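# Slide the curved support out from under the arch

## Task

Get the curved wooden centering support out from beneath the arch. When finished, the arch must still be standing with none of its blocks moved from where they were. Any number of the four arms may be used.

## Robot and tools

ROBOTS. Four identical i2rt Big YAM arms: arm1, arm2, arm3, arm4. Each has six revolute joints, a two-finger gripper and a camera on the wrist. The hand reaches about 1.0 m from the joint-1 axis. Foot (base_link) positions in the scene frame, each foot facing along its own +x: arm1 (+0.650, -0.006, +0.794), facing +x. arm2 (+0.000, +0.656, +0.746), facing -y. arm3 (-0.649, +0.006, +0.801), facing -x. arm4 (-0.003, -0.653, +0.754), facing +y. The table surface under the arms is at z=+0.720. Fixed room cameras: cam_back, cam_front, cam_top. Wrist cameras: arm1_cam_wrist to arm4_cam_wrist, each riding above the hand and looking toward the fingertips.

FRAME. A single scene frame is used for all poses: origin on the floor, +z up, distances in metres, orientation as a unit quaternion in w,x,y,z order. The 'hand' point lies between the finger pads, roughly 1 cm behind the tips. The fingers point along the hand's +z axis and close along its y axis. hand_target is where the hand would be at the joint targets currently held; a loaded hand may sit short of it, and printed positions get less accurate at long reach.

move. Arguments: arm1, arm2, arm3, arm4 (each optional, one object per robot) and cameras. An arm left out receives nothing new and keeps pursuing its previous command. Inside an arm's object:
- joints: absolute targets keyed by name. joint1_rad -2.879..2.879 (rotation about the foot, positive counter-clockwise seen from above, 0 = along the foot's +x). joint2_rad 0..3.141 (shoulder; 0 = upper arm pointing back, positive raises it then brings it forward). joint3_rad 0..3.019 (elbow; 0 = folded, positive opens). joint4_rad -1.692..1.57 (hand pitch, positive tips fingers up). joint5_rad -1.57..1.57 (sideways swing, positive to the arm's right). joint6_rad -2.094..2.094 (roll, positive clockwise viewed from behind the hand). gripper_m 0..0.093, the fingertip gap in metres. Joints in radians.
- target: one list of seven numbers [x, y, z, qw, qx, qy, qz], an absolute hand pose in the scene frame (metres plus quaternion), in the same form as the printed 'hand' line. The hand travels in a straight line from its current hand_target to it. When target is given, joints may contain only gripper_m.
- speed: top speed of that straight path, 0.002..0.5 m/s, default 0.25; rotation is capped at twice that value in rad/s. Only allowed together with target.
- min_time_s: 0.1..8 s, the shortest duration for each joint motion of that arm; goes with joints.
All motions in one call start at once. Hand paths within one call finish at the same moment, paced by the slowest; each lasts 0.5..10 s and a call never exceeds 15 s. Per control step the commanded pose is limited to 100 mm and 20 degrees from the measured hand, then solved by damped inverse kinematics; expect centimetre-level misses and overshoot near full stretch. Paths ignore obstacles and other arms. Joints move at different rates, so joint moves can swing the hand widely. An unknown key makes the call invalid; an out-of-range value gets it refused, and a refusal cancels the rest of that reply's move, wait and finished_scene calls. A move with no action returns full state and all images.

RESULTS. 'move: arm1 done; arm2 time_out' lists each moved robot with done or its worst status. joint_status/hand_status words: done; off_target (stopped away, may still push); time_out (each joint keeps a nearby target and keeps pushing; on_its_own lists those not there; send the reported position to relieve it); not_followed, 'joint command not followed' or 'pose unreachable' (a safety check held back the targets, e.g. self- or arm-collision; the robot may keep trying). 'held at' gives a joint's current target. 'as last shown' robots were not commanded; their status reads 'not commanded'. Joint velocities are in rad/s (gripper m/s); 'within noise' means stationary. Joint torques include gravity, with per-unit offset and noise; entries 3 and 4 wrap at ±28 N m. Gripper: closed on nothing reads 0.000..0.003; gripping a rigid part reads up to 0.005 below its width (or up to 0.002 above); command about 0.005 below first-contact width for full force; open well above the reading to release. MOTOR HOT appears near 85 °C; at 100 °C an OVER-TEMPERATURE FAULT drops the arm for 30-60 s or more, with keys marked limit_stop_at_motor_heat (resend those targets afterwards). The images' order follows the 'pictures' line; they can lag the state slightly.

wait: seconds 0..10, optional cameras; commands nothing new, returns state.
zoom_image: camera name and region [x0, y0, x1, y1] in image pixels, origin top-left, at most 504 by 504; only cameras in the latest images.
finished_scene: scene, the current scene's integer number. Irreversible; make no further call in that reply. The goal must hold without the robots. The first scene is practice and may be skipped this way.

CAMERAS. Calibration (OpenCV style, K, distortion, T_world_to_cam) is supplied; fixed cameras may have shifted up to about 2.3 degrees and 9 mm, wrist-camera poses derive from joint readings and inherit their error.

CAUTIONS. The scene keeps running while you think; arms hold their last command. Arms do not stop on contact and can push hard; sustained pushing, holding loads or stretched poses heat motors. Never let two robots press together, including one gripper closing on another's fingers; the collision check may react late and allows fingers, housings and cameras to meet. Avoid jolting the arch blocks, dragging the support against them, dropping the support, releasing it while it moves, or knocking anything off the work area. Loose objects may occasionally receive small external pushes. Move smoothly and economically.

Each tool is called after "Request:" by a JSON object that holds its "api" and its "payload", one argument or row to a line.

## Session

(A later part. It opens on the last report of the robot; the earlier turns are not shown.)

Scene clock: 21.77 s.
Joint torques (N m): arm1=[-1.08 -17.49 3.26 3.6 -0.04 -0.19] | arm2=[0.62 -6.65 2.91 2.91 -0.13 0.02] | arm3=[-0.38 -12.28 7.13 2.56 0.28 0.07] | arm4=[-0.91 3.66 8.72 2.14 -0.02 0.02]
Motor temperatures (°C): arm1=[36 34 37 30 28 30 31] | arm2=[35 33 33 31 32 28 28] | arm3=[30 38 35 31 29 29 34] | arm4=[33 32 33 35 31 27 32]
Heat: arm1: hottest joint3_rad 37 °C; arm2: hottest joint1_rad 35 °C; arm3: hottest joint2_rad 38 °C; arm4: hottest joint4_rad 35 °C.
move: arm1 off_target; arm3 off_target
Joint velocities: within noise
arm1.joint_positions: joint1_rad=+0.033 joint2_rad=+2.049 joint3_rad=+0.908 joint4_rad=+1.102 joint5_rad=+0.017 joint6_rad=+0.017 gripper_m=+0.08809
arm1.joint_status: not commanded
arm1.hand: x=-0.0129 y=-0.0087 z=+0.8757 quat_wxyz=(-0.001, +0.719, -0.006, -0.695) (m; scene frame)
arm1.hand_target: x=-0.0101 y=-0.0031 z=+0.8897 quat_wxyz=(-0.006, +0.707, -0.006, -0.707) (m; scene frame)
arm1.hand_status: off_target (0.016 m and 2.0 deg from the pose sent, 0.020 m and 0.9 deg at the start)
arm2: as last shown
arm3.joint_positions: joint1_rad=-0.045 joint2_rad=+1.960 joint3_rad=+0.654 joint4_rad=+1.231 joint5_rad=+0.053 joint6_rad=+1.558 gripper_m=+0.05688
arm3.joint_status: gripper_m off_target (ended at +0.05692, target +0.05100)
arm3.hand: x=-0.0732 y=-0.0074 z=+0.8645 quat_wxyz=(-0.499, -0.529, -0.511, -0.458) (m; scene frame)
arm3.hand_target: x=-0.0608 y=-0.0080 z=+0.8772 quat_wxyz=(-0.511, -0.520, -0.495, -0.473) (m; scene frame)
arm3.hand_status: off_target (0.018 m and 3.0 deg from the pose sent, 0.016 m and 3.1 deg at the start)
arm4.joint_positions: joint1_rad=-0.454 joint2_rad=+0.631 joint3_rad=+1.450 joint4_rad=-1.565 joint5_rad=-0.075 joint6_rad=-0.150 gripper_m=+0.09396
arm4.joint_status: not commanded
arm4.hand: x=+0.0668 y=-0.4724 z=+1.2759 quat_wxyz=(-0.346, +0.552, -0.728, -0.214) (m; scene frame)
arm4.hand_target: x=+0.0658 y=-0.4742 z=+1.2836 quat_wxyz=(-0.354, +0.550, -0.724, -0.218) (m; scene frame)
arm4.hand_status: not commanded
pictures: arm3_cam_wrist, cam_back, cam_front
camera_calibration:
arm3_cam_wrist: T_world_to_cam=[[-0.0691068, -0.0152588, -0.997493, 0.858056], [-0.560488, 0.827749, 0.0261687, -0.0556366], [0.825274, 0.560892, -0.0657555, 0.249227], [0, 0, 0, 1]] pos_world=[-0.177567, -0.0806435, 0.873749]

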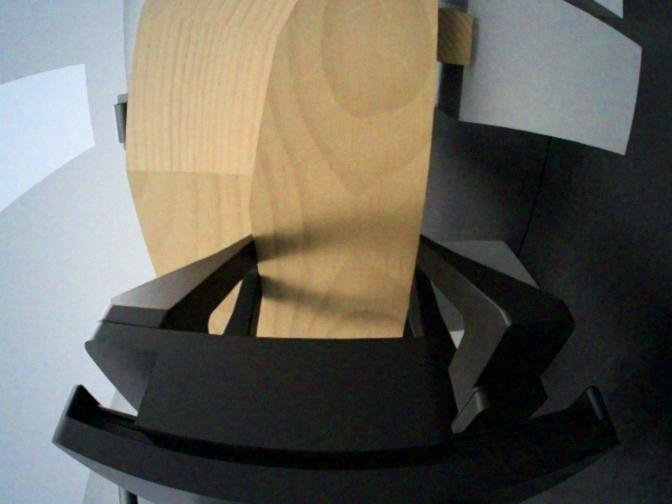

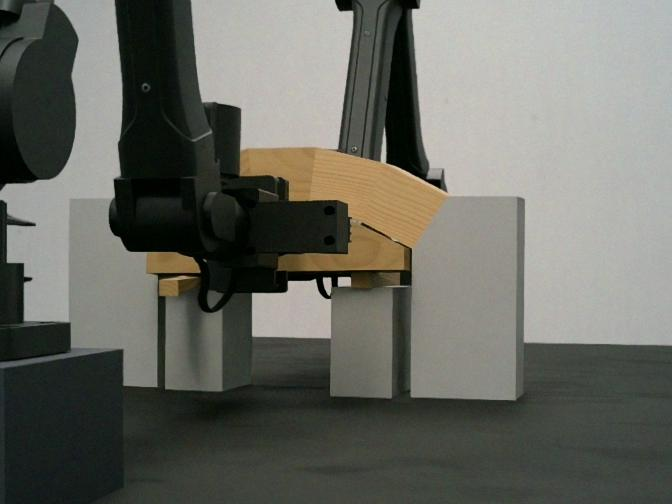

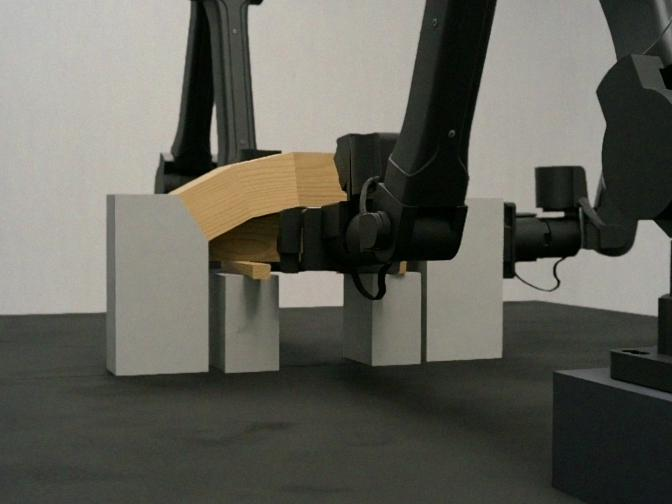

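Request:
{"api": "move", "payload": {
  "arm3": {"target": [-0.10, -0.008, 0.884, 0.511, 0.52, 0.495, 0.473], "speed": 0.05},
  "arm1": {"target": [0.12, -0.003, 0.92, 0.006, -0.7071, 0.006, 0.7071], "speed": 0.15},
  "cameras": ["cam_back", "arm3_cam_wrist"]
}}

Request:
{"api": "zoom_image", "payload": {
  "camera": "cam_back",
  "region": [100, 180, 460, 320]
}}

Scene clock: 23.77 s.
Joint torques (N m): arm1=[-1.2 -12.28 2.51 3.49 -0.06 -0.18] | arm2=[0.44 -6.83 2.95 2.93 -0.13 -0.01] | arm3=[-0.32 -14.8 3.1 2.37 0.24 0.12] | arm4=[-1.14 3.96 8.69 2.04 -0.01 -0.01]
Motor temperatures (°C): arm1=[36 34 37 30 28 30 31] | arm2=[35 33 33 31 32 28 28] | arm3=[30 39 35 31 29 29 34] | arm4=[33 32 33 35 31 27 32]
Heat: arm1: hottest joint3_rad 37 °C; arm2: hottest joint1_rad 35 °C; arm3: hottest joint2_rad 39 °C; arm4: hottest joint4_rad 35 °C.
move: arm1 off_target; arm3 off_target
Joint velocities: within noise
arm1.joint_positions: joint1_rad=+0.033 joint2_rad=+1.793 joint3_rad=+0.528 joint4_rad=+1.228 joint5_rad=+0.017 joint6_rad=+0.017 gripper_m=+0.08809
arm1.joint_status: not commanded
arm1.hand: x=+0.1165 y=-0.0080 z=+0.9076 quat_wxyz=(-0.001, +0.719, -0.006, -0.695) (m; scene frame)
arm1.hand_target: x=+0.1199 y=-0.0031 z=+0.9198 quat_wxyz=(-0.006, +0.707, -0.006, -0.707) (m; scene frame)
arm1.hand_status: off_target (0.014 m and 2.0 deg from the pose sent, 0.140 m and 2.0 deg at the start)
arm2, arm4: as last shown
arm3.joint_positions: joint1_rad=-0.045 joint2_rad=+1.943 joint3_rad=+0.580 joint4_rad=+1.290 joint5_rad=+0.052 joint6_rad=+1.554 gripper_m=+0.05688
arm3.joint_status: not commanded
arm3.hand: x=-0.0997 y=-0.0072 z=+0.8639 quat_wxyz=(-0.501, -0.528, -0.511, -0.458) (m; scene frame)
arm3.hand_target: x=-0.1000 y=-0.0080 z=+0.8836 quat_wxyz=(-0.511, -0.520, -0.495, -0.473) (m; scene frame)
arm3.hand_status: off_target (0.020 m and 2.9 deg from the pose sent, 0.033 m and 3.0 deg at the start)
pictures: arm3_cam_wrist, cam_back
camera_calibration:
arm3_cam_wrist: T_world_to_cam=[[-0.066317, -0.0194468, -0.997609, 0.855973], [-0.561174, 0.827427, 0.0211752, -0.0664388], [0.825037, 0.561237, -0.0657855, 0.27095], [0, 0, 0, 1]] pos_world=[-0.204062, -0.0804482, 0.873158]

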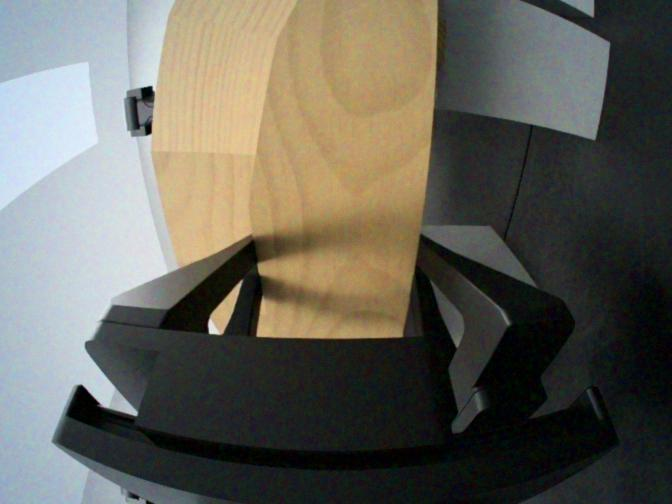

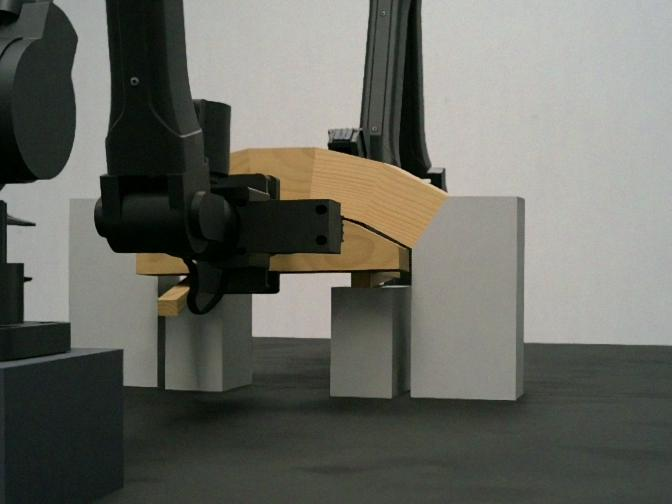

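Scaled by 1.400 from the camera's 672x504 image, which has a finer 960x720 frame.

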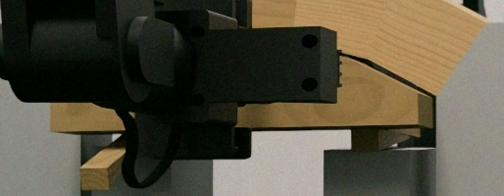

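Request:
{"api": "wait", "payload": {
  "seconds": 0.05,
  "cameras": ["arm2_cam_wrist", "cam_top"]
}}

Scene clock: 24.53 s.
Joint torques (N m): arm1=[-1.26 -12.28 2.47 3.49 -0.07 -0.19] | arm2=[0.38 -6.77 2.95 2.89 -0.14 0.01] | arm3=[-0.21 -14.86 3.12 2.37 0.25 0.11] | arm4=[-0.56 3.84 8.53 2.1 -0.04 0.03]
Motor temperatures (°C): arm1=[36 34 37 30 28 30 31] | arm2=[35 33 33 31 32 28 28] | arm3=[30 39 35 31 29 29 34] | arm4=[33 32 33 35 31 27 32]
Heat: arm1: hottest joint3_rad 37 °C; arm2: hottest joint1_rad 35 °C; arm3: hottest joint2_rad 39 °C; arm4: hottest joint4_rad 35 °C.
Joint velocities: within noise
arm1.joint_positions: joint1_rad=+0.033 joint2_rad=+1.793 joint3_rad=+0.528 joint4_rad=+1.228 joint5_rad=+0.017 joint6_rad=+0.017 gripper_m=+0.08809
arm1.joint_status: not commanded
arm1.hand: x=+0.1165 y=-0.0080 z=+0.9076 quat_wxyz=(-0.001, +0.719, -0.006, -0.695) (m; scene frame)
arm1.hand_target: x=+0.1199 y=-0.0031 z=+0.9198 quat_wxyz=(-0.006, +0.707, -0.006, -0.707) (m; scene frame)
arm1.hand_status: off_target (0.014 m and 2.0 deg from the pose sent, 0.140 m and 2.0 deg at the start)
arm2.joint_positions: joint1_rad=-0.441 joint2_rad=+1.742 joint3_rad=+0.358 joint4_rad=+1.382 joint5_rad=-0.446 joint6_rad=+1.490 gripper_m=+0.05013
arm2.joint_status: not commanded
arm2.hand: x=-0.1474 y=+0.2188 z=+0.8634 quat_wxyz=(-0.706, -0.706, -0.013, +0.044) (m; scene frame)
arm2.hand_target: x=-0.1489 y=+0.2230 z=+0.8613 quat_wxyz=(-0.707, -0.706, -0.008, +0.042) (m; scene frame)
arm2.hand_status: not commanded
arm3.joint_positions: joint1_rad=-0.045 joint2_rad=+1.943 joint3_rad=+0.580 joint4_rad=+1.290 joint5_rad=+0.052 joint6_rad=+1.554 gripper_m=+0.05688
arm3.joint_status: not commanded
arm3.hand: x=-0.0997 y=-0.0072 z=+0.8639 quat_wxyz=(-0.501, -0.528, -0.511, -0.458) (m; scene frame)
arm3.hand_target: x=-0.1000 y=-0.0080 z=+0.8836 quat_wxyz=(-0.511, -0.520, -0.495, -0.473) (m; scene frame)
arm3.hand_status: off_target (0.020 m and 2.9 deg from the pose sent, 0.033 m and 3.0 deg at the start)
arm4.joint_positions: joint1_rad=-0.454 joint2_rad=+0.631 joint3_rad=+1.450 joint4_rad=-1.565 joint5_rad=-0.075 joint6_rad=-0.150 gripper_m=+0.09396
arm4.joint_status: not commanded
arm4.hand: x=+0.0668 y=-0.4724 z=+1.2759 quat_wxyz=(-0.346, +0.552, -0.728, -0.214) (m; scene frame)
arm4.hand_target: x=+0.0658 y=-0.4742 z=+1.2836 quat_wxyz=(-0.354, +0.550, -0.724, -0.218) (m; scene frame)
arm4.hand_status: not commanded
wait: 0.07 s; at rest from the start
pictures: arm2_cam_wrist, cam_top
camera_calibration:
arm2_cam_wrist: T_world_to_cam=[[-0.084929, 0.0101057, -0.996336, 0.845019], [0.838314, 0.541182, -0.0659699, 0.0671587], [0.538533, -0.840845, -0.0544338, 0.43644], [0, 0, 0, 1]] pos_world=[-0.21957, 0.322093, 0.87011]

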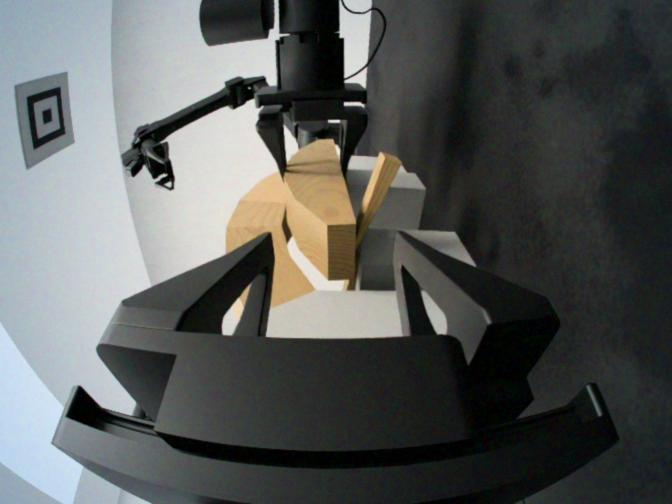

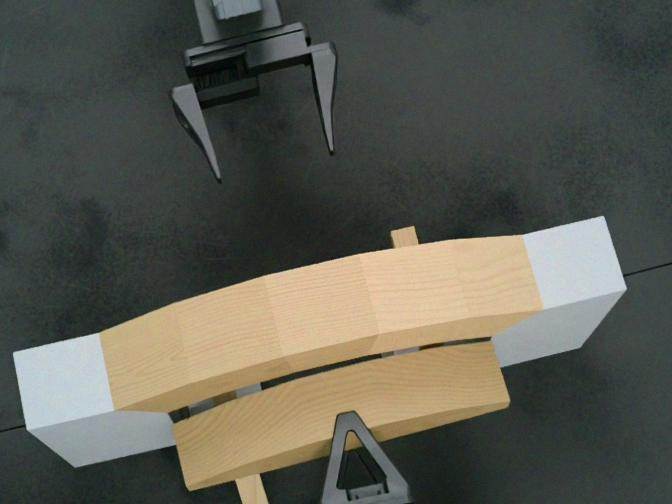

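Request:
{"api": "move", "payload": {
  "arm2": {"target": [-0.145, 0.14, 0.812, 0.7071, 0.7071, 0, 0], "speed": 0.12, "joints": {"gripper_m": 0.045}},
  "cameras": ["arm2_cam_wrist"]
}}

Scene clock: 26.77 s.
Joint torques (N m): arm1=[-1.14 -12.22 2.48 3.49 -0.07 -0.2] | arm2=[1.85 -9.11 5.09 2.82 0.21 0.03] | arm3=[-0.38 -14.8 3.14 2.39 0.24 0.11] | arm4=[-1.38 3.66 8.42 2.09 -0.01 0.02]
Motor temperatures (°C): arm1=[36 34 37 30 28 30 31] | arm2=[35 33 33 31 32 28 28] | arm3=[30 39 35 31 28 29 34] | arm4=[33 32 33 35 31 27 32]
Heat: arm1: hottest joint3_rad 37 °C; arm2: hottest joint1_rad 35 °C; arm3: hottest joint2_rad 39 °C; arm4: hottest joint4_rad 35 °C.
move: arm2 done
Joint velocities: within noise
arm1, arm3, arm4: as last shown
arm2.joint_positions: joint1_rad=-0.362 joint2_rad=+1.992 joint3_rad=+0.556 joint4_rad=+1.415 joint5_rad=-0.406 joint6_rad=+1.559 gripper_m=+0.04513
arm2.joint_status: all done
arm2.hand: x=-0.1455 y=+0.1481 z=+0.8117 quat_wxyz=(-0.701, -0.713, +0.000, +0.003) (m; scene frame)
arm2.hand_target: x=-0.1450 y=+0.1402 z=+0.8122 quat_wxyz=(-0.707, -0.707, +0.000, +0.000) (m; scene frame)
arm2.hand_status: done (0.008 m and 1.0 deg from the pose sent, 0.094 m and 5.2 deg at the start)
pictures: arm2_cam_wrist
camera_calibration:
arm2_cam_wrist: T_world_to_cam=[[-0.00832938, 0.0251059, -0.99965, 0.806001], [0.819215, 0.573436, 0.00757574, 0.0331593], [0.573425, -0.818866, -0.0253435, 0.351355], [0, 0, 0, 1]] pos_world=[-0.221927, 0.248462, 0.814372]

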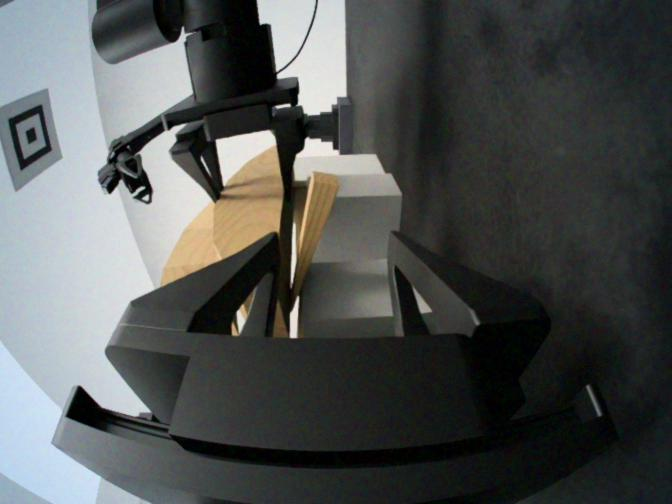

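Request:
{"api": "move", "payload": {
  "arm2": {"target": [-0.143, 0.075, 0.824, 0.7071, 0.7071, 0, 0], "speed": 0.1},
  "cameras": ["arm2_cam_wrist"]
}}

Scene clock: 28.73 s.
Joint torques (N m): arm1=[-1.26 -12.28 2.48 3.52 -0.06 -0.2] | arm2=[1.85 -10.11 7.01 1.92 0.2 0.01] | arm3=[-0.32 -14.8 3.1 2.39 0.24 0.12] | arm4=[-0.97 3.84 8.55 2.18 -0.02 0.02]
Motor temperatures (°C): arm1=[36 34 37 30 28 30 31] | arm2=[35 33 33 31 32 28 28] | arm3=[30 39 35 31 28 29 34] | arm4=[33 32 34 35 31 27 32]
Heat: arm1: hottest joint3_rad 37 °C; arm2: hottest joint1_rad 35 °C; arm3: hottest joint2_rad 39 °C; arm4: hottest joint4_rad 35 °C.
move: arm2 off_target
Joint velocities: within noise
arm1, arm3, arm4: as last shown
arm2.joint_positions: joint1_rad=-0.299 joint2_rad=+1.993 joint3_rad=+0.711 joint4_rad=+1.284 joint5_rad=-0.342 joint6_rad=+1.560 gripper_m=+0.04513
arm2.joint_status: not commanded
arm2.hand: x=-0.1437 y=+0.0852 z=+0.8298 quat_wxyz=(-0.709, -0.705, -0.003, +0.005) (m; scene frame)
arm2.hand_target: x=-0.1429 y=+0.0755 z=+0.8242 quat_wxyz=(-0.707, -0.707, +0.000, +0.000) (m; scene frame)
arm2.hand_status: off_target (0.012 m and 0.8 deg from the pose sent, 0.074 m and 1.0 deg at the start)
pictures: arm2_cam_wrist
camera_calibration:
arm2_cam_wrist: T_world_to_cam=[[-0.0166036, 0.00303388, -0.999858, 0.82653], [0.819187, 0.573404, -0.0118635, 0.0837134], [0.573287, -0.819267, -0.0120059, 0.288284], [0, 0, 0, 1]] pos_world=[-0.220123, 0.185672, 0.830867]

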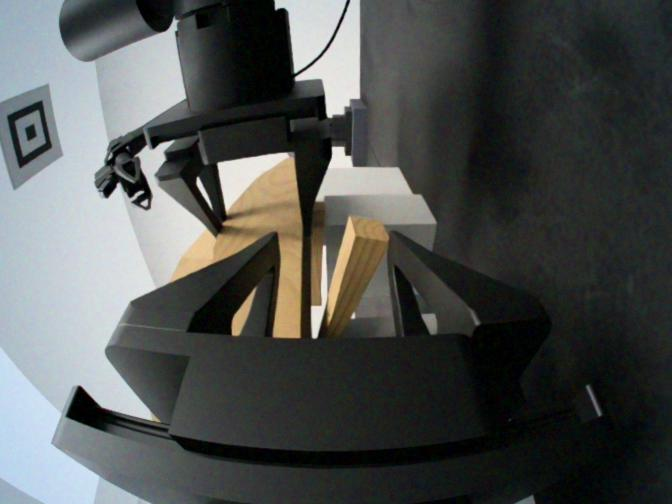

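Request:
{"api": "move", "payload": {
  "arm2": {"target": [-0.140, 0.072, 0.808, 0.7071, 0.7071, 0, 0], "speed": 0.05}
}}

Request:
{"api": "move", "payload": {
  "arm2": {"joints": {"gripper_m": 0.01}},
  "cameras": ["arm2_cam_wrist", "cam_back"]
}}

Scene clock: 29.97 s.
Joint torques (N m): arm1=[-1.14 -12.22 2.45 3.54 -0.08 -0.2] | arm2=[1.9 -10.7 6.56 2.92 0.21 -0.01] | arm3=[-0.26 -14.86 3.11 2.41 0.24 0.11] | arm4=[-1.38 4.07 8.65 2.07 0.02 0.02]
Motor temperatures (°C): arm1=[36 34 37 30 28 30 31] | arm2=[35 33 33 31 32 28 28] | arm3=[30 39 35 31 28 29 34] | arm4=[33 32 34 35 31 27 32]
Heat: arm1: hottest joint3_rad 37 °C; arm2: hottest joint1_rad 35 °C; arm3: hottest joint2_rad 39 °C; arm4: hottest joint4_rad 35 °C.
move: arm2 done
Joint velocities: within noise
arm1, arm3, arm4: as last shown
arm2.joint_positions: joint1_rad=-0.291 joint2_rad=+2.046 joint3_rad=+0.725 joint4_rad=+1.294 joint5_rad=-0.334 joint6_rad=+1.560 gripper_m=+0.04513
arm2.joint_status: not commanded
arm2.hand: x=-0.1414 y=+0.0819 z=+0.8066 quat_wxyz=(-0.699, -0.715, +0.001, +0.002) (m; scene frame)
arm2.hand_target: x=-0.1399 y=+0.0724 z=+0.8079 quat_wxyz=(-0.707, -0.707, +0.000, +0.000) (m; scene frame)
arm2.hand_status: done (0.010 m and 1.4 deg from the pose sent, 0.026 m and 0.8 deg at the start)
pictures: none

Scene clock: 30.70 s.
Joint torques (N m): arm1=[-1.26 -12.22 2.48 3.51 -0.07 -0.19] | arm2=[2.08 -10.58 6.12 2.69 0.11 -0.08] | arm3=[-0.44 -14.74 3.34 2.35 0.24 0.11] | arm4=[-0.97 4.13 8.57 2.18 -0.03 0]
Motor temperatures (°C): arm1=[36 34 37 30 28 30 31] | arm2=[35 33 33 31 32 28 28] | arm3=[30 39 35 31 28 29 34] | arm4=[33 32 34 35 31 27 32]
Heat: arm1: hottest joint3_rad 37 °C; arm2: hottest joint1_rad 35 °C; arm3: hottest joint2_rad 39 °C; arm4: hottest joint4_rad 35 °C.
move: arm2 off_target
Joint velocities: within noise
arm1, arm4: as last shown
arm2.joint_positions: joint1_rad=-0.291 joint2_rad=+2.046 joint3_rad=+0.732 joint4_rad=+1.302 joint5_rad=-0.331 joint6_rad=+1.568 gripper_m=+0.01476
arm2.joint_status: gripper_m off_target (ended at +0.01479, target +0.01000)
arm2.hand: x=-0.1424 y=+0.0796 z=+0.8108 quat_wxyz=(-0.704, -0.710, +0.003, +0.002) (m; scene frame)
arm2.hand_target: x=-0.1398 y=+0.0723 z=+0.8080 quat_wxyz=(-0.707, -0.707, +0.000, +0.000) (m; scene frame)
arm2.hand_status: not commanded
arm3.joint_positions: joint1_rad=-0.045 joint2_rad=+1.941 joint3_rad=+0.578 joint4_rad=+1.292 joint5_rad=+0.052 joint6_rad=+1.554 gripper_m=+0.05688
arm3.joint_status: not commanded
arm3.hand: x=-0.1007 y=-0.0072 z=+0.8642 quat_wxyz=(-0.501, -0.528, -0.511, -0.458) (m; scene frame)
arm3.hand_target: x=-0.0999 y=-0.0080 z=+0.8837 quat_wxyz=(-0.511, -0.520, -0.495, -0.473) (m; scene frame)
arm3.hand_status: not commanded
pictures: arm2_cam_wrist, cam_back
camera_calibration:
arm2_cam_wrist: T_world_to_cam=[[-0.00366835, 0.0169798, -0.999849, 0.808282], [0.820797, 0.571181, 0.00668859, 0.0711077], [0.571208, -0.820649, -0.0160323, 0.285759], [0, 0, 0, 1]] pos_world=[-0.218628, 0.180168, 0.812265]

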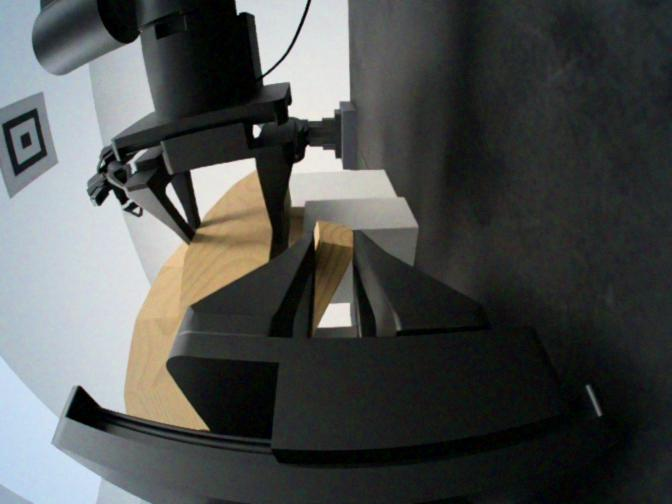

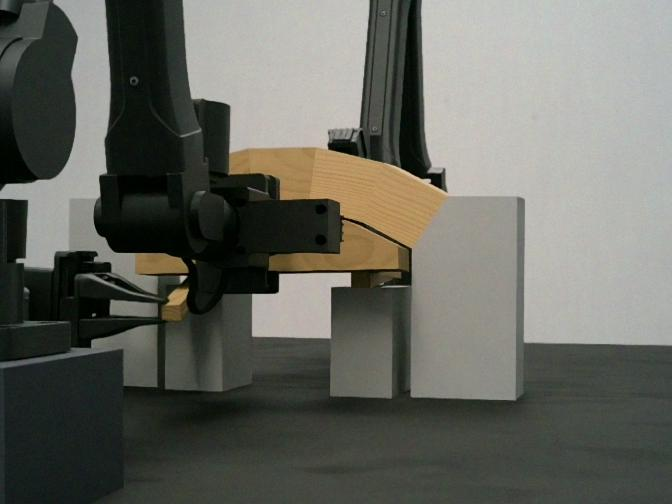

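Request:
{"api": "move", "payload": {
  "arm2": {"target": [-0.22, 0.078, 0.808, 0.7071, 0.7071, 0, 0], "speed": 0.06},
  "arm3": {"target": [-0.185, -0.008, 0.892, 0.511, 0.52, 0.495, 0.473], "speed": 0.06},
  "cameras": ["arm2_cam_wrist", "cam_back", "cam_top"]
}}

Scene clock: 33.13 s.
Joint torques (N m): arm1=[-1.14 -12.22 2.47 3.49 -0.07 -0.19] | arm2=[0.62 -11.4 7.34 1.91 -0.11 -0.08] | arm3=[-0.62 -13.16 2.47 3.33 0.16 0.01] | arm4=[-0.85 3.55 8.62 2.13 0 0]
Motor temperatures (°C): arm1=[36 34 37 30 28 30 31] | arm2=[35 33 33 31 32 28 29] | arm3=[30 39 35 31 28 29 35] | arm4=[33 32 34 35 31 27 32]
Heat: arm1: hottest joint3_rad 37 °C; arm2: hottest joint1_rad 35 °C; arm3: hottest joint2_rad 39 °C; arm4: hottest joint4_rad 35 °C.
move: arm2 off_target; arm3 off_target
Joint velocities: within noise
arm1, arm4: as last shown
arm2.joint_positions: joint1_rad=-0.444 joint2_rad=+2.069 joint3_rad=+0.799 joint4_rad=+1.268 joint5_rad=-0.495 joint6_rad=+1.568 gripper_m=+0.01470
arm2.joint_status: not commanded
arm2.hand: x=-0.2117 y=+0.0854 z=+0.8127 quat_wxyz=(-0.707, -0.707, -0.002, +0.000) (m; scene frame)
arm2.hand_target: x=-0.2199 y=+0.0785 z=+0.8080 quat_wxyz=(-0.707, -0.707, +0.000, +0.000) (m; scene frame)
arm2.hand_status: off_target (0.012 m and 0.2 deg from the pose sent, 0.078 m and 0.6 deg at the start)
arm3.joint_positions: joint1_rad=-0.045 joint2_rad=+1.868 joint3_rad=+0.333 joint4_rad=+1.414 joint5_rad=+0.052 joint6_rad=+1.563 gripper_m=+0.05688
arm3.joint_status: not commanded
arm3.hand: x=-0.1917 y=-0.0066 z=+0.8583 quat_wxyz=(-0.486, -0.541, -0.521, -0.447) (m; scene frame)
arm3.hand_target: x=-0.1858 y=-0.0080 z=+0.8910 quat_wxyz=(-0.511, -0.520, -0.495, -0.473) (m; scene frame)
arm3.hand_status: off_target (0.034 m and 5.7 deg from the pose sent, 0.089 m and 2.9 deg at the start)
pictures: arm2_cam_wrist, cam_back, cam_top
camera_calibration:
arm2_cam_wrist: T_world_to_cam=[[-0.00680606, 0.00710453, -0.999952, 0.810041], [0.815324, 0.579003, -0.00143567, 0.129331], [0.578964, -0.815295, -0.00973322, 0.326267], [0, 0, 0, 1]] pos_world=[-0.288831, 0.185366, 0.813363]

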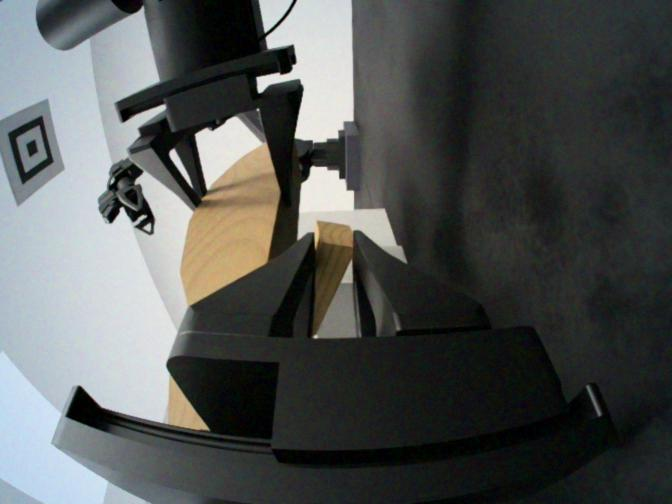

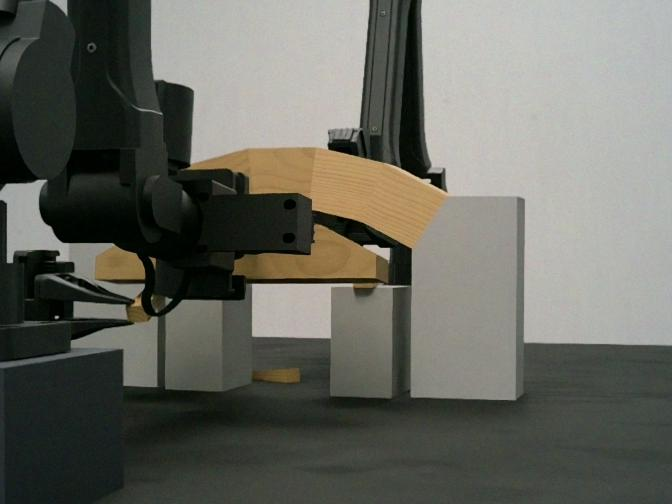

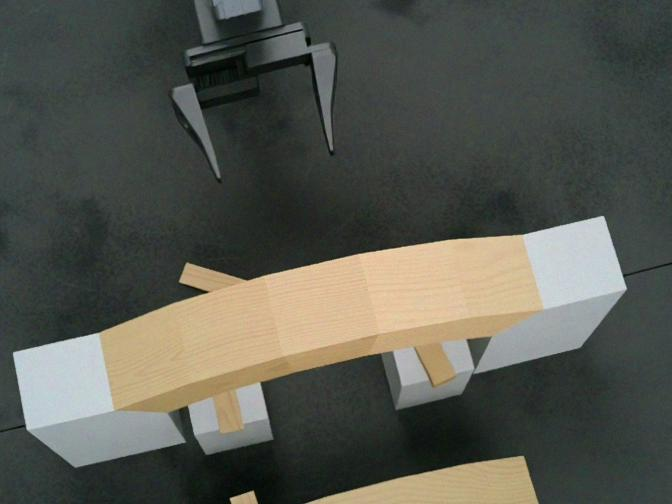

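Request:
{"api": "move", "payload": {
  "arm2": {"target": [-0.21, 0.25, 0.83, 0.7071, 0.7071, 0, 0], "speed": 0.2},
  "arm3": {"target": [-0.25, -0.003, 0.93, 0.511, 0.52, 0.495, 0.473], "speed": 0.15}
}}

Request:
{"api": "move", "payload": {
  "arm2": {"target": [-0.2045, 0.27, 0.86, 0, 1, 0, 0], "speed": 0.35},
  "arm3": {"target": [-0.29, 0.003, 0.87, 0, 0.7071, 0.7071, 0], "speed": 0.35},
  "cameras": ["cam_back", "arm2_cam_wrist"]
}}

Scene clock: 35.40 s.
Joint torques (N m): arm1=[-1.32 -12.28 2.51 3.47 -0.07 -0.19] | arm2=[0.32 -9.29 1.78 2.89 -0.14 -0.09] | arm3=[0.5 -9.41 3.92 1.89 0.31 0.02] | arm4=[-0.5 3.6 8.62 2.17 0.02 0.04]
Motor temperatures (°C): arm1=[36 34 37 30 28 30 31] | arm2=[35 33 33 31 32 28 29] | arm3=[30 39 35 31 28 29 35] | arm4=[33 32 34 35 31 27 32]
Heat: arm1: hottest joint3_rad 37 °C; arm2: hottest joint1_rad 35 °C; arm3: hottest joint2_rad 39 °C; arm4: hottest joint4_rad 35 °C.
move: arm2 done; arm3 off_target
Joint velocities: within noise
arm1, arm4: as last shown
arm2.joint_positions: joint1_rad=-0.679 joint2_rad=+1.920 joint3_rad=+0.420 joint4_rad=+1.479 joint5_rad=-0.731 joint6_rad=+1.568 gripper_m=+0.01470
arm2.joint_status: not commanded
arm2.hand: x=-0.2089 y=+0.2456 z=+0.8244 quat_wxyz=(-0.702, -0.712, +0.002, -0.006) (m; scene frame)
arm2.hand_target: x=-0.2099 y=+0.2498 z=+0.8299 quat_wxyz=(-0.707, -0.707, +0.000, +0.000) (m; scene frame)
arm2.hand_status: done (0.007 m and 1.1 deg from the pose sent, 0.166 m and 0.2 deg at the start)
arm3.joint_positions: joint1_rad=-0.042 joint2_rad=+1.566 joint3_rad=+0.151 joint4_rad=+1.332 joint5_rad=+0.066 joint6_rad=+1.563 gripper_m=+0.05688
arm3.joint_status: not commanded
arm3.hand: x=-0.2543 y=-0.0067 z=+0.9096 quat_wxyz=(-0.498, -0.535, -0.509, -0.455) (m; scene frame)
arm3.hand_target: x=-0.2502 y=-0.0031 z=+0.9297 quat_wxyz=(-0.511, -0.520, -0.495, -0.473) (m; scene frame)
arm3.hand_status: off_target (0.021 m and 3.4 deg from the pose sent, 0.093 m and 5.6 deg at the start)
pictures: none

Scene clock: 38.53 s.
Joint torques (N m): arm1=[-0.97 -12.22 2.48 3.54 -0.07 -0.2] | arm2=[1.73 -8.53 13.09 0.32 0.3 0.12] | arm3=[-0.85 -8.53 14.15 -0.7 0.07 0.01] | arm4=[-1.14 4.07 8.75 2.13 -0.02 0.01]
Motor temperatures (°C): arm1=[36 34 37 30 28 30 31] | arm2=[35 34 34 31 32 28 29] | arm3=[30 39 37 31 28 29 35] | arm4=[33 32 34 35 31 27 32]
Heat: arm1: hottest joint3_rad 37 °C; arm2: hottest joint1_rad 35 °C; arm3: hottest joint2_rad 39 °C; arm4: hottest joint4_rad 35 °C.
move: arm2 off_target; arm3 off_target
Joint velocities: within noise
arm1, arm4: as last shown
arm2.joint_positions: joint1_rad=-0.447 joint2_rad=+1.539 joint3_rad=+1.108 joint4_rad=-1.163 joint5_rad=-0.004 joint6_rad=+1.074 gripper_m=+0.01470
arm2.joint_status: not commanded
arm2.hand: x=-0.1980 y=+0.2871 z=+0.8504 quat_wxyz=(+0.008, -1.000, -0.001, -0.007) (m; scene frame)
arm2.hand_target: x=-0.2042 y=+0.2705 z=+0.8602 quat_wxyz=(-0.001, -1.000, +0.000, +0.000) (m; scene frame)
arm2.hand_status: off_target (0.021 m and 1.2 deg from the pose sent, 0.043 m and 89.2 deg at the start)
arm3.joint_positions: joint1_rad=-0.042 joint2_rad=+1.406 joint3_rad=+0.801 joint4_rad=-1.015 joint5_rad=-0.002 joint6_rad=+1.568 gripper_m=+0.05688
arm3.joint_status: not commanded
arm3.hand: x=-0.3203 y=+0.0050 z=+0.8490 quat_wxyz=(+0.019, -0.707, -0.707, +0.022) (m; scene frame)
arm3.hand_target: x=-0.2915 y=+0.0028 z=+0.8705 quat_wxyz=(-0.001, -0.707, -0.707, +0.000) (m; scene frame)
arm3.hand_status: off_target (0.037 m and 3.3 deg from the pose sent, 0.054 m and 84.9 deg at the start)
pictures: arm2_cam_wrist, cam_back
camera_calibration:
arm2_cam_wrist: T_world_to_cam=[[-0.00787437, 0.999675, 0.0242513, -0.309737], [0.808943, -0.00788838, 0.587834, -0.332416], [0.587835, 0.0242467, -0.808618, 0.923222], [0, 0, 0, 1]] pos_world=[-0.276235, 0.284629, 0.949451]

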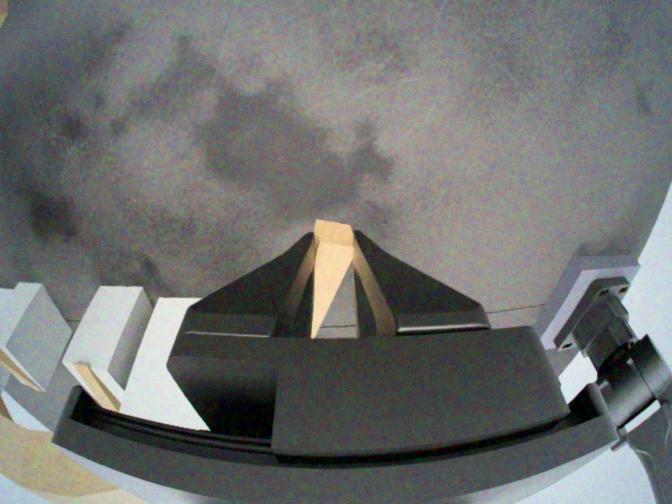

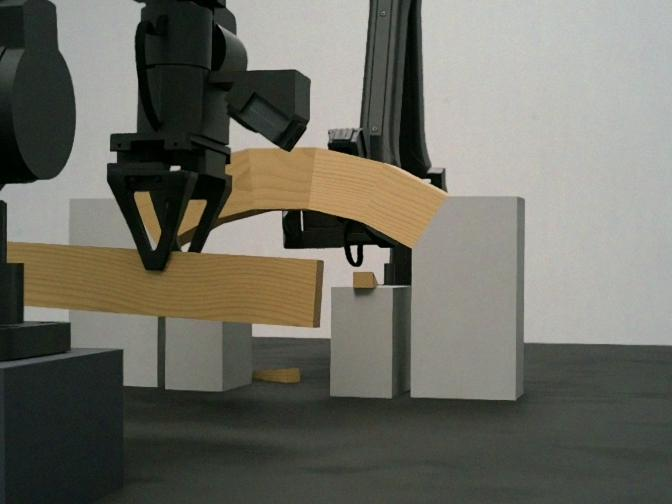

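Request:
{"api": "move", "payload": {
  "arm2": {"target": [-0.2045, 0.27, 0.765, 0, 1, 0, 0], "speed": 0.1},
  "arm3": {"target": [-0.29, 0.003, 0.79, 0, 0.7071, 0.7071, 0], "speed": 0.1}
}}

Request:
{"api": "move", "payload": {
  "arm2": {"target": [-0.2045, 0.27, 0.722, 0, 1, 0, 0], "speed": 0.04},
  "arm3": {"target": [-0.29, 0.003, 0.768, 0, 0.7071, 0.7071, 0], "speed": 0.04},
  "cameras": ["cam_back", "arm2_cam_wrist"]
}}

Scene clock: 40.63 s.
Joint torques (N m): arm1=[-1.26 -12.28 2.5 3.52 -0.07 -0.19] | arm2=[1.9 -9.82 6.82 1.05 0.3 0.11] | arm3=[-0.73 -10.17 7.77 0.14 0.06 0] | arm4=[-0.91 3.96 8.58 2.1 0 0.02]
Motor temperatures (°C): arm1=[36 34 37 30 28 30 31] | arm2=[35 34 34 31 32 28 29] | arm3=[30 39 37 31 28 29 35] | arm4=[33 32 34 35 31 27 32]
Heat: arm1: hottest joint3_rad 37 °C; arm2: hottest joint1_rad 35 °C; arm3: hottest joint2_rad 39 °C; arm4: hottest joint4_rad 35 °C.
move: arm2 off_target; arm3 done
Joint velocities: within noise
arm1.joint_positions: joint1_rad=+0.033 joint2_rad=+1.793 joint3_rad=+0.528 joint4_rad=+1.228 joint5_rad=+0.017 joint6_rad=+0.017 gripper_m=+0.08809
arm1.joint_status: not commanded
arm1.hand: x=+0.1165 y=-0.0080 z=+0.9076 quat_wxyz=(-0.001, +0.719, -0.006, -0.695) (m; scene frame)
arm1.hand_target: x=+0.1199 y=-0.0031 z=+0.9198 quat_wxyz=(-0.006, +0.707, -0.006, -0.707) (m; scene frame)
arm1.hand_status: not commanded
arm2.joint_positions: joint1_rad=-0.447 joint2_rad=+1.672 joint3_rad=+1.047 joint4_rad=-0.930 joint5_rad=-0.003 joint6_rad=+1.074 gripper_m=+0.01470
arm2.joint_status: not commanded
arm2.hand: x=-0.2085 y=+0.2676 z=+0.7755 quat_wxyz=(-0.008, -1.000, -0.001, +0.002) (m; scene frame)
arm2.hand_target: x=-0.2045 y=+0.2702 z=+0.7652 quat_wxyz=(+0.000, -1.000, +0.000, +0.000) (m; scene frame)
arm2.hand_status: off_target (0.012 m and 1.0 deg from the pose sent, 0.087 m and 1.3 deg at the start)
arm3.joint_positions: joint1_rad=-0.042 joint2_rad=+1.566 joint3_rad=+0.768 joint4_rad=-0.789 joint5_rad=-0.003 joint6_rad=+1.568 gripper_m=+0.05688
arm3.joint_status: not commanded
arm3.hand: x=-0.2987 y=+0.0046 z=+0.7866 quat_wxyz=(+0.007, -0.707, -0.707, +0.010) (m; scene frame)
arm3.hand_target: x=-0.2901 y=+0.0029 z=+0.7902 quat_wxyz=(+0.000, -0.707, -0.707, +0.000) (m; scene frame)
arm3.hand_status: done (0.009 m and 1.4 deg from the pose sent, 0.066 m and 3.3 deg at the start)
arm4.joint_positions: joint1_rad=-0.454 joint2_rad=+0.631 joint3_rad=+1.450 joint4_rad=-1.565 joint5_rad=-0.075 joint6_rad=-0.150 gripper_m=+0.09396
arm4.joint_status: not commanded
arm4.hand: x=+0.0668 y=-0.4724 z=+1.2759 quat_wxyz=(-0.346, +0.552, -0.728, -0.214) (m; scene frame)
arm4.hand_target: x=+0.0658 y=-0.4742 z=+1.2836 quat_wxyz=(-0.354, +0.550, -0.724, -0.218) (m; scene frame)
arm4.hand_status: not commanded
pictures: none

Scene clock: 42.20 s.
Joint torques (N m): arm1=[-1.26 -12.34 2.48 3.51 -0.07 -0.19] | arm2=[1.67 -8.35 5.56 1.73 0.25 0.12] | arm3=[-0.79 -9.82 6.93 0.32 0.07 0.01] | arm4=[-0.79 4.01 8.58 2.13 -0.01 0.03]
Motor temperatures (°C): arm1=[36 34 37 30 28 30 31] | arm2=[35 34 34 31 32 28 29] | arm3=[30 39 37 31 28 29 35] | arm4=[33 32 34 35 31 27 32]
Heat: arm1: hottest joint3_rad 37 °C; arm2: hottest joint1_rad 35 °C; arm3: hottest joint2_rad 39 °C; arm4: hottest joint4_rad 35 °C.
move: arm2 off_target; arm3 done
Joint velocities: within noise
arm1, arm4: as last shown
arm2.joint_positions: joint1_rad=-0.447 joint2_rad=+1.720 joint3_rad=+1.019 joint4_rad=-0.837 joint5_rad=-0.002 joint6_rad=+1.074 gripper_m=+0.01470
arm2.joint_status: not commanded
arm2.hand: x=-0.2108 y=+0.2638 z=+0.7474 quat_wxyz=(-0.016, -1.000, -0.001, +0.007) (m; scene frame)
arm2.hand_target: x=-0.2041 y=+0.2711 z=+0.7233 quat_wxyz=(+0.000, -1.000, +0.000, +0.000) (m; scene frame)
arm2.hand_status: off_target (0.027 m and 2.0 deg from the pose sent, 0.054 m and 1.0 deg at the start)
arm3.joint_positions: joint1_rad=-0.042 joint2_rad=+1.612 joint3_rad=+0.756 joint4_rad=-0.723 joint5_rad=-0.003 joint6_rad=+1.568 gripper_m=+0.05688
arm3.joint_status: not commanded
arm3.hand: x=-0.2961 y=+0.0045 z=+0.7680 quat_wxyz=(+0.004, -0.707, -0.707, +0.007) (m; scene frame)
arm3.hand_target: x=-0.2901 y=+0.0030 z=+0.7681 quat_wxyz=(+0.000, -0.707, -0.707, +0.000) (m; scene frame)
arm3.hand_status: done (0.006 m and 0.9 deg from the pose sent, 0.021 m and 1.4 deg at the start)
pictures: arm2_cam_wrist, cam_back
camera_calibration:
arm2_cam_wrist: T_world_to_cam=[[-0.00741634, 0.999682, -0.0240911, -0.247847], [0.825217, 0.0197251, 0.564471, -0.248061], [0.564767, -0.0156941, -0.825101, 0.866001], [0, 0, 0, 1]] pos_world=[-0.286222, 0.266252, 0.848591]

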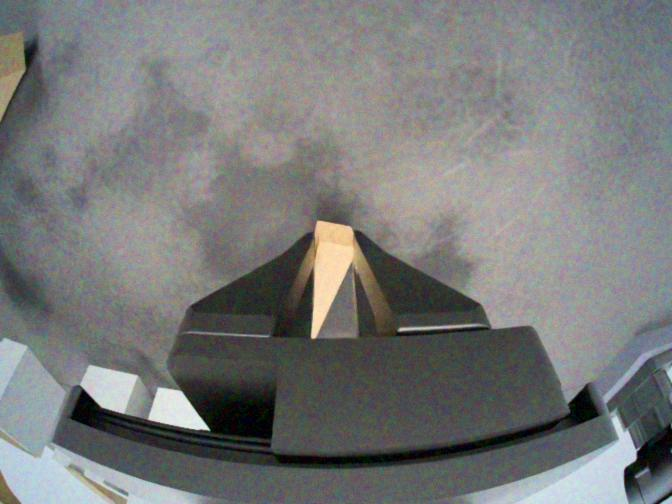

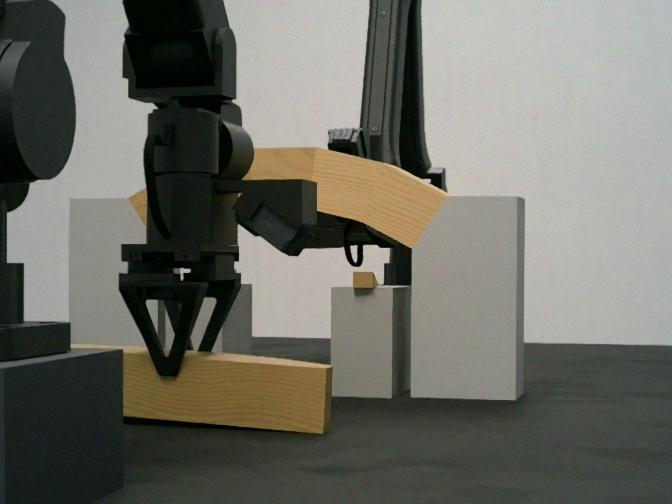

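Request:
{"api": "move", "payload": {
  "arm2": {"target": [-0.202, 0.275, 0.709, 0, 1, 0, 0], "speed": 0.04},
  "arm3": {"target": [-0.29, 0.003, 0.758, 0, 0.7071, 0.7071, 0], "speed": 0.03}
}}

Request:
{"api": "move", "payload": {
  "arm2": {"joints": {"gripper_m": 0.022}},
  "arm3": {"joints": {"gripper_m": 0.062}},
  "cameras": ["cam_back", "arm2_cam_wrist"]
}}

Scene clock: 43.37 s.
Joint torques (N m): arm1=[-1.32 -12.34 2.48 3.52 -0.07 -0.2] | arm2=[1.73 -6.53 4.67 2.18 0.23 0.1] | arm3=[-0.67 -8.76 6.28 0.9 -0.2 0] | arm4=[-1.49 4.37 8.49 2.09 0.01 0.01]
Motor temperatures (°C): arm1=[36 34 37 30 28 30 31] | arm2=[35 34 34 31 32 28 29] | arm3=[30 39 37 31 28 29 35] | arm4=[33 32 34 35 31 27 32]
Heat: arm1: hottest joint3_rad 37 °C; arm2: hottest joint1_rad 35 °C; arm3: hottest joint2_rad 39 °C; arm4: hottest joint4_rad 35 °C.
move: arm2 off_target; arm3 done
Joint velocities: within noise
arm1, arm4: as last shown
arm2.joint_positions: joint1_rad=-0.447 joint2_rad=+1.711 joint3_rad=+1.002 joint4_rad=-0.810 joint5_rad=-0.001 joint6_rad=+1.074 gripper_m=+0.01470
arm2.joint_status: not commanded
arm2.hand: x=-0.2106 y=+0.2645 z=+0.7462 quat_wxyz=(-0.024, -1.000, -0.001, +0.012) (m; scene frame)
arm2.hand_target: x=-0.2011 y=+0.2772 z=+0.7118 quat_wxyz=(+0.000, -1.000, +0.000, +0.000) (m; scene frame)
arm2.hand_status: off_target (0.040 m and 3.1 deg from the pose sent, 0.041 m and 2.0 deg at the start)
arm3.joint_positions: joint1_rad=-0.042 joint2_rad=+1.620 joint3_rad=+0.756 joint4_rad=-0.705 joint5_rad=+0.004 joint6_rad=+1.571 gripper_m=+0.05688
arm3.joint_status: not commanded
arm3.hand: x=-0.2931 y=+0.0033 z=+0.7651 quat_wxyz=(-0.001, -0.708, -0.706, +0.006) (m; scene frame)
arm3.hand_target: x=-0.2902 y=+0.0029 z=+0.7582 quat_wxyz=(+0.000, -0.707, -0.707, +0.000) (m; scene frame)
arm3.hand_status: done (0.008 m and 0.7 deg from the pose sent, 0.012 m and 0.9 deg at the start)
pictures: none

Scene clock: 44.03 s.
Joint torques (N m): arm1=[-1.14 -12.28 2.45 3.51 -0.07 -0.19] | arm2=[1.67 -8.64 5.44 0.83 0.16 0.1] | arm3=[-0.85 -9.29 6.39 0.28 0.09 -0.01] | arm4=[-1.2 4.07 8.57 2.06 -0.01 0.06]
Motor temperatures (°C): arm1=[36 34 37 30 28 30 31] | arm2=[35 34 34 31 32 28 29] | arm3=[30 39 37 31 28 29 35] | arm4=[33 32 34 35 31 27 32]
Heat: arm1: hottest joint3_rad 37 °C; arm2: hottest joint1_rad 35 °C; arm3: hottest joint2_rad 39 °C; arm4: hottest joint4_rad 35 °C.
move: arm2 done; arm3 done
Joint velocities: within noise
arm1, arm4: as last shown
arm2.joint_positions: joint1_rad=-0.447 joint2_rad=+1.737 joint3_rad=+0.989 joint4_rad=-0.773 joint5_rad=+0.001 joint6_rad=+1.075 gripper_m=+0.02188
arm2.joint_status: all done
arm2.hand: x=-0.2106 y=+0.2651 z=+0.7323 quat_wxyz=(-0.023, -1.000, -0.001, +0.012) (m; scene frame)
arm2.hand_target: x=-0.2012 y=+0.2772 z=+0.7119 quat_wxyz=(+0.000, -1.000, +0.000, +0.000) (m; scene frame)
arm2.hand_status: not commanded
arm3.joint_positions: joint1_rad=-0.042 joint2_rad=+1.627 joint3_rad=+0.754 joint4_rad=-0.689 joint5_rad=-0.003 joint6_rad=+1.570 gripper_m=+0.06193
arm3.joint_status: all done
arm3.hand: x=-0.2914 y=+0.0045 z=+0.7623 quat_wxyz=(-0.001, -0.708, -0.706, +0.001) (m; scene frame)
arm3.hand_target: x=-0.2901 y=+0.0029 z=+0.7583 quat_wxyz=(+0.000, -0.707, -0.707, +0.000) (m; scene frame)
arm3.hand_status: not commanded
pictures: arm2_cam_wrist, cam_back
camera_calibration:
arm2_cam_wrist: T_world_to_cam=[[-0.00642376, 0.99925, -0.0381958, -0.238825], [0.831175, 0.0265722, 0.555375, -0.23363], [0.555974, -0.0281798, -0.830722, 0.858981], [0, 0, 0, 1]] pos_world=[-0.284917, 0.26906, 0.834204]

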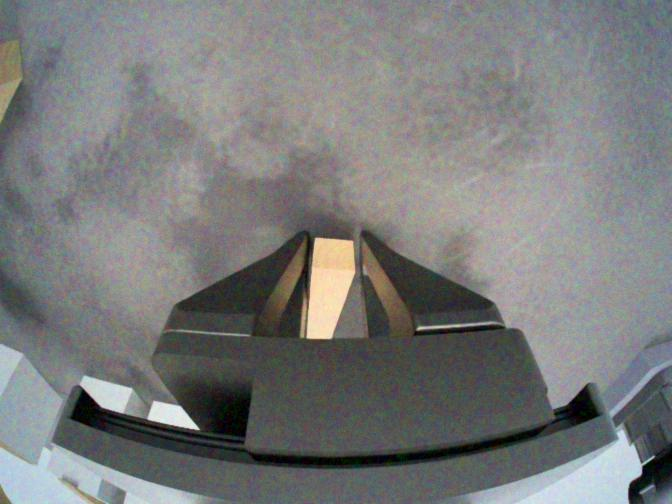

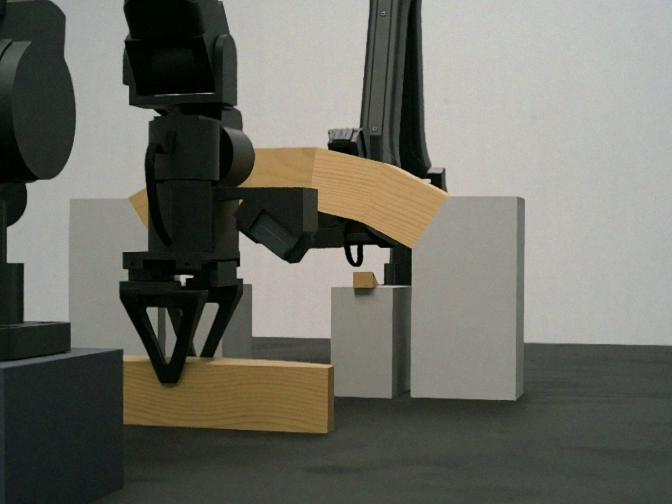

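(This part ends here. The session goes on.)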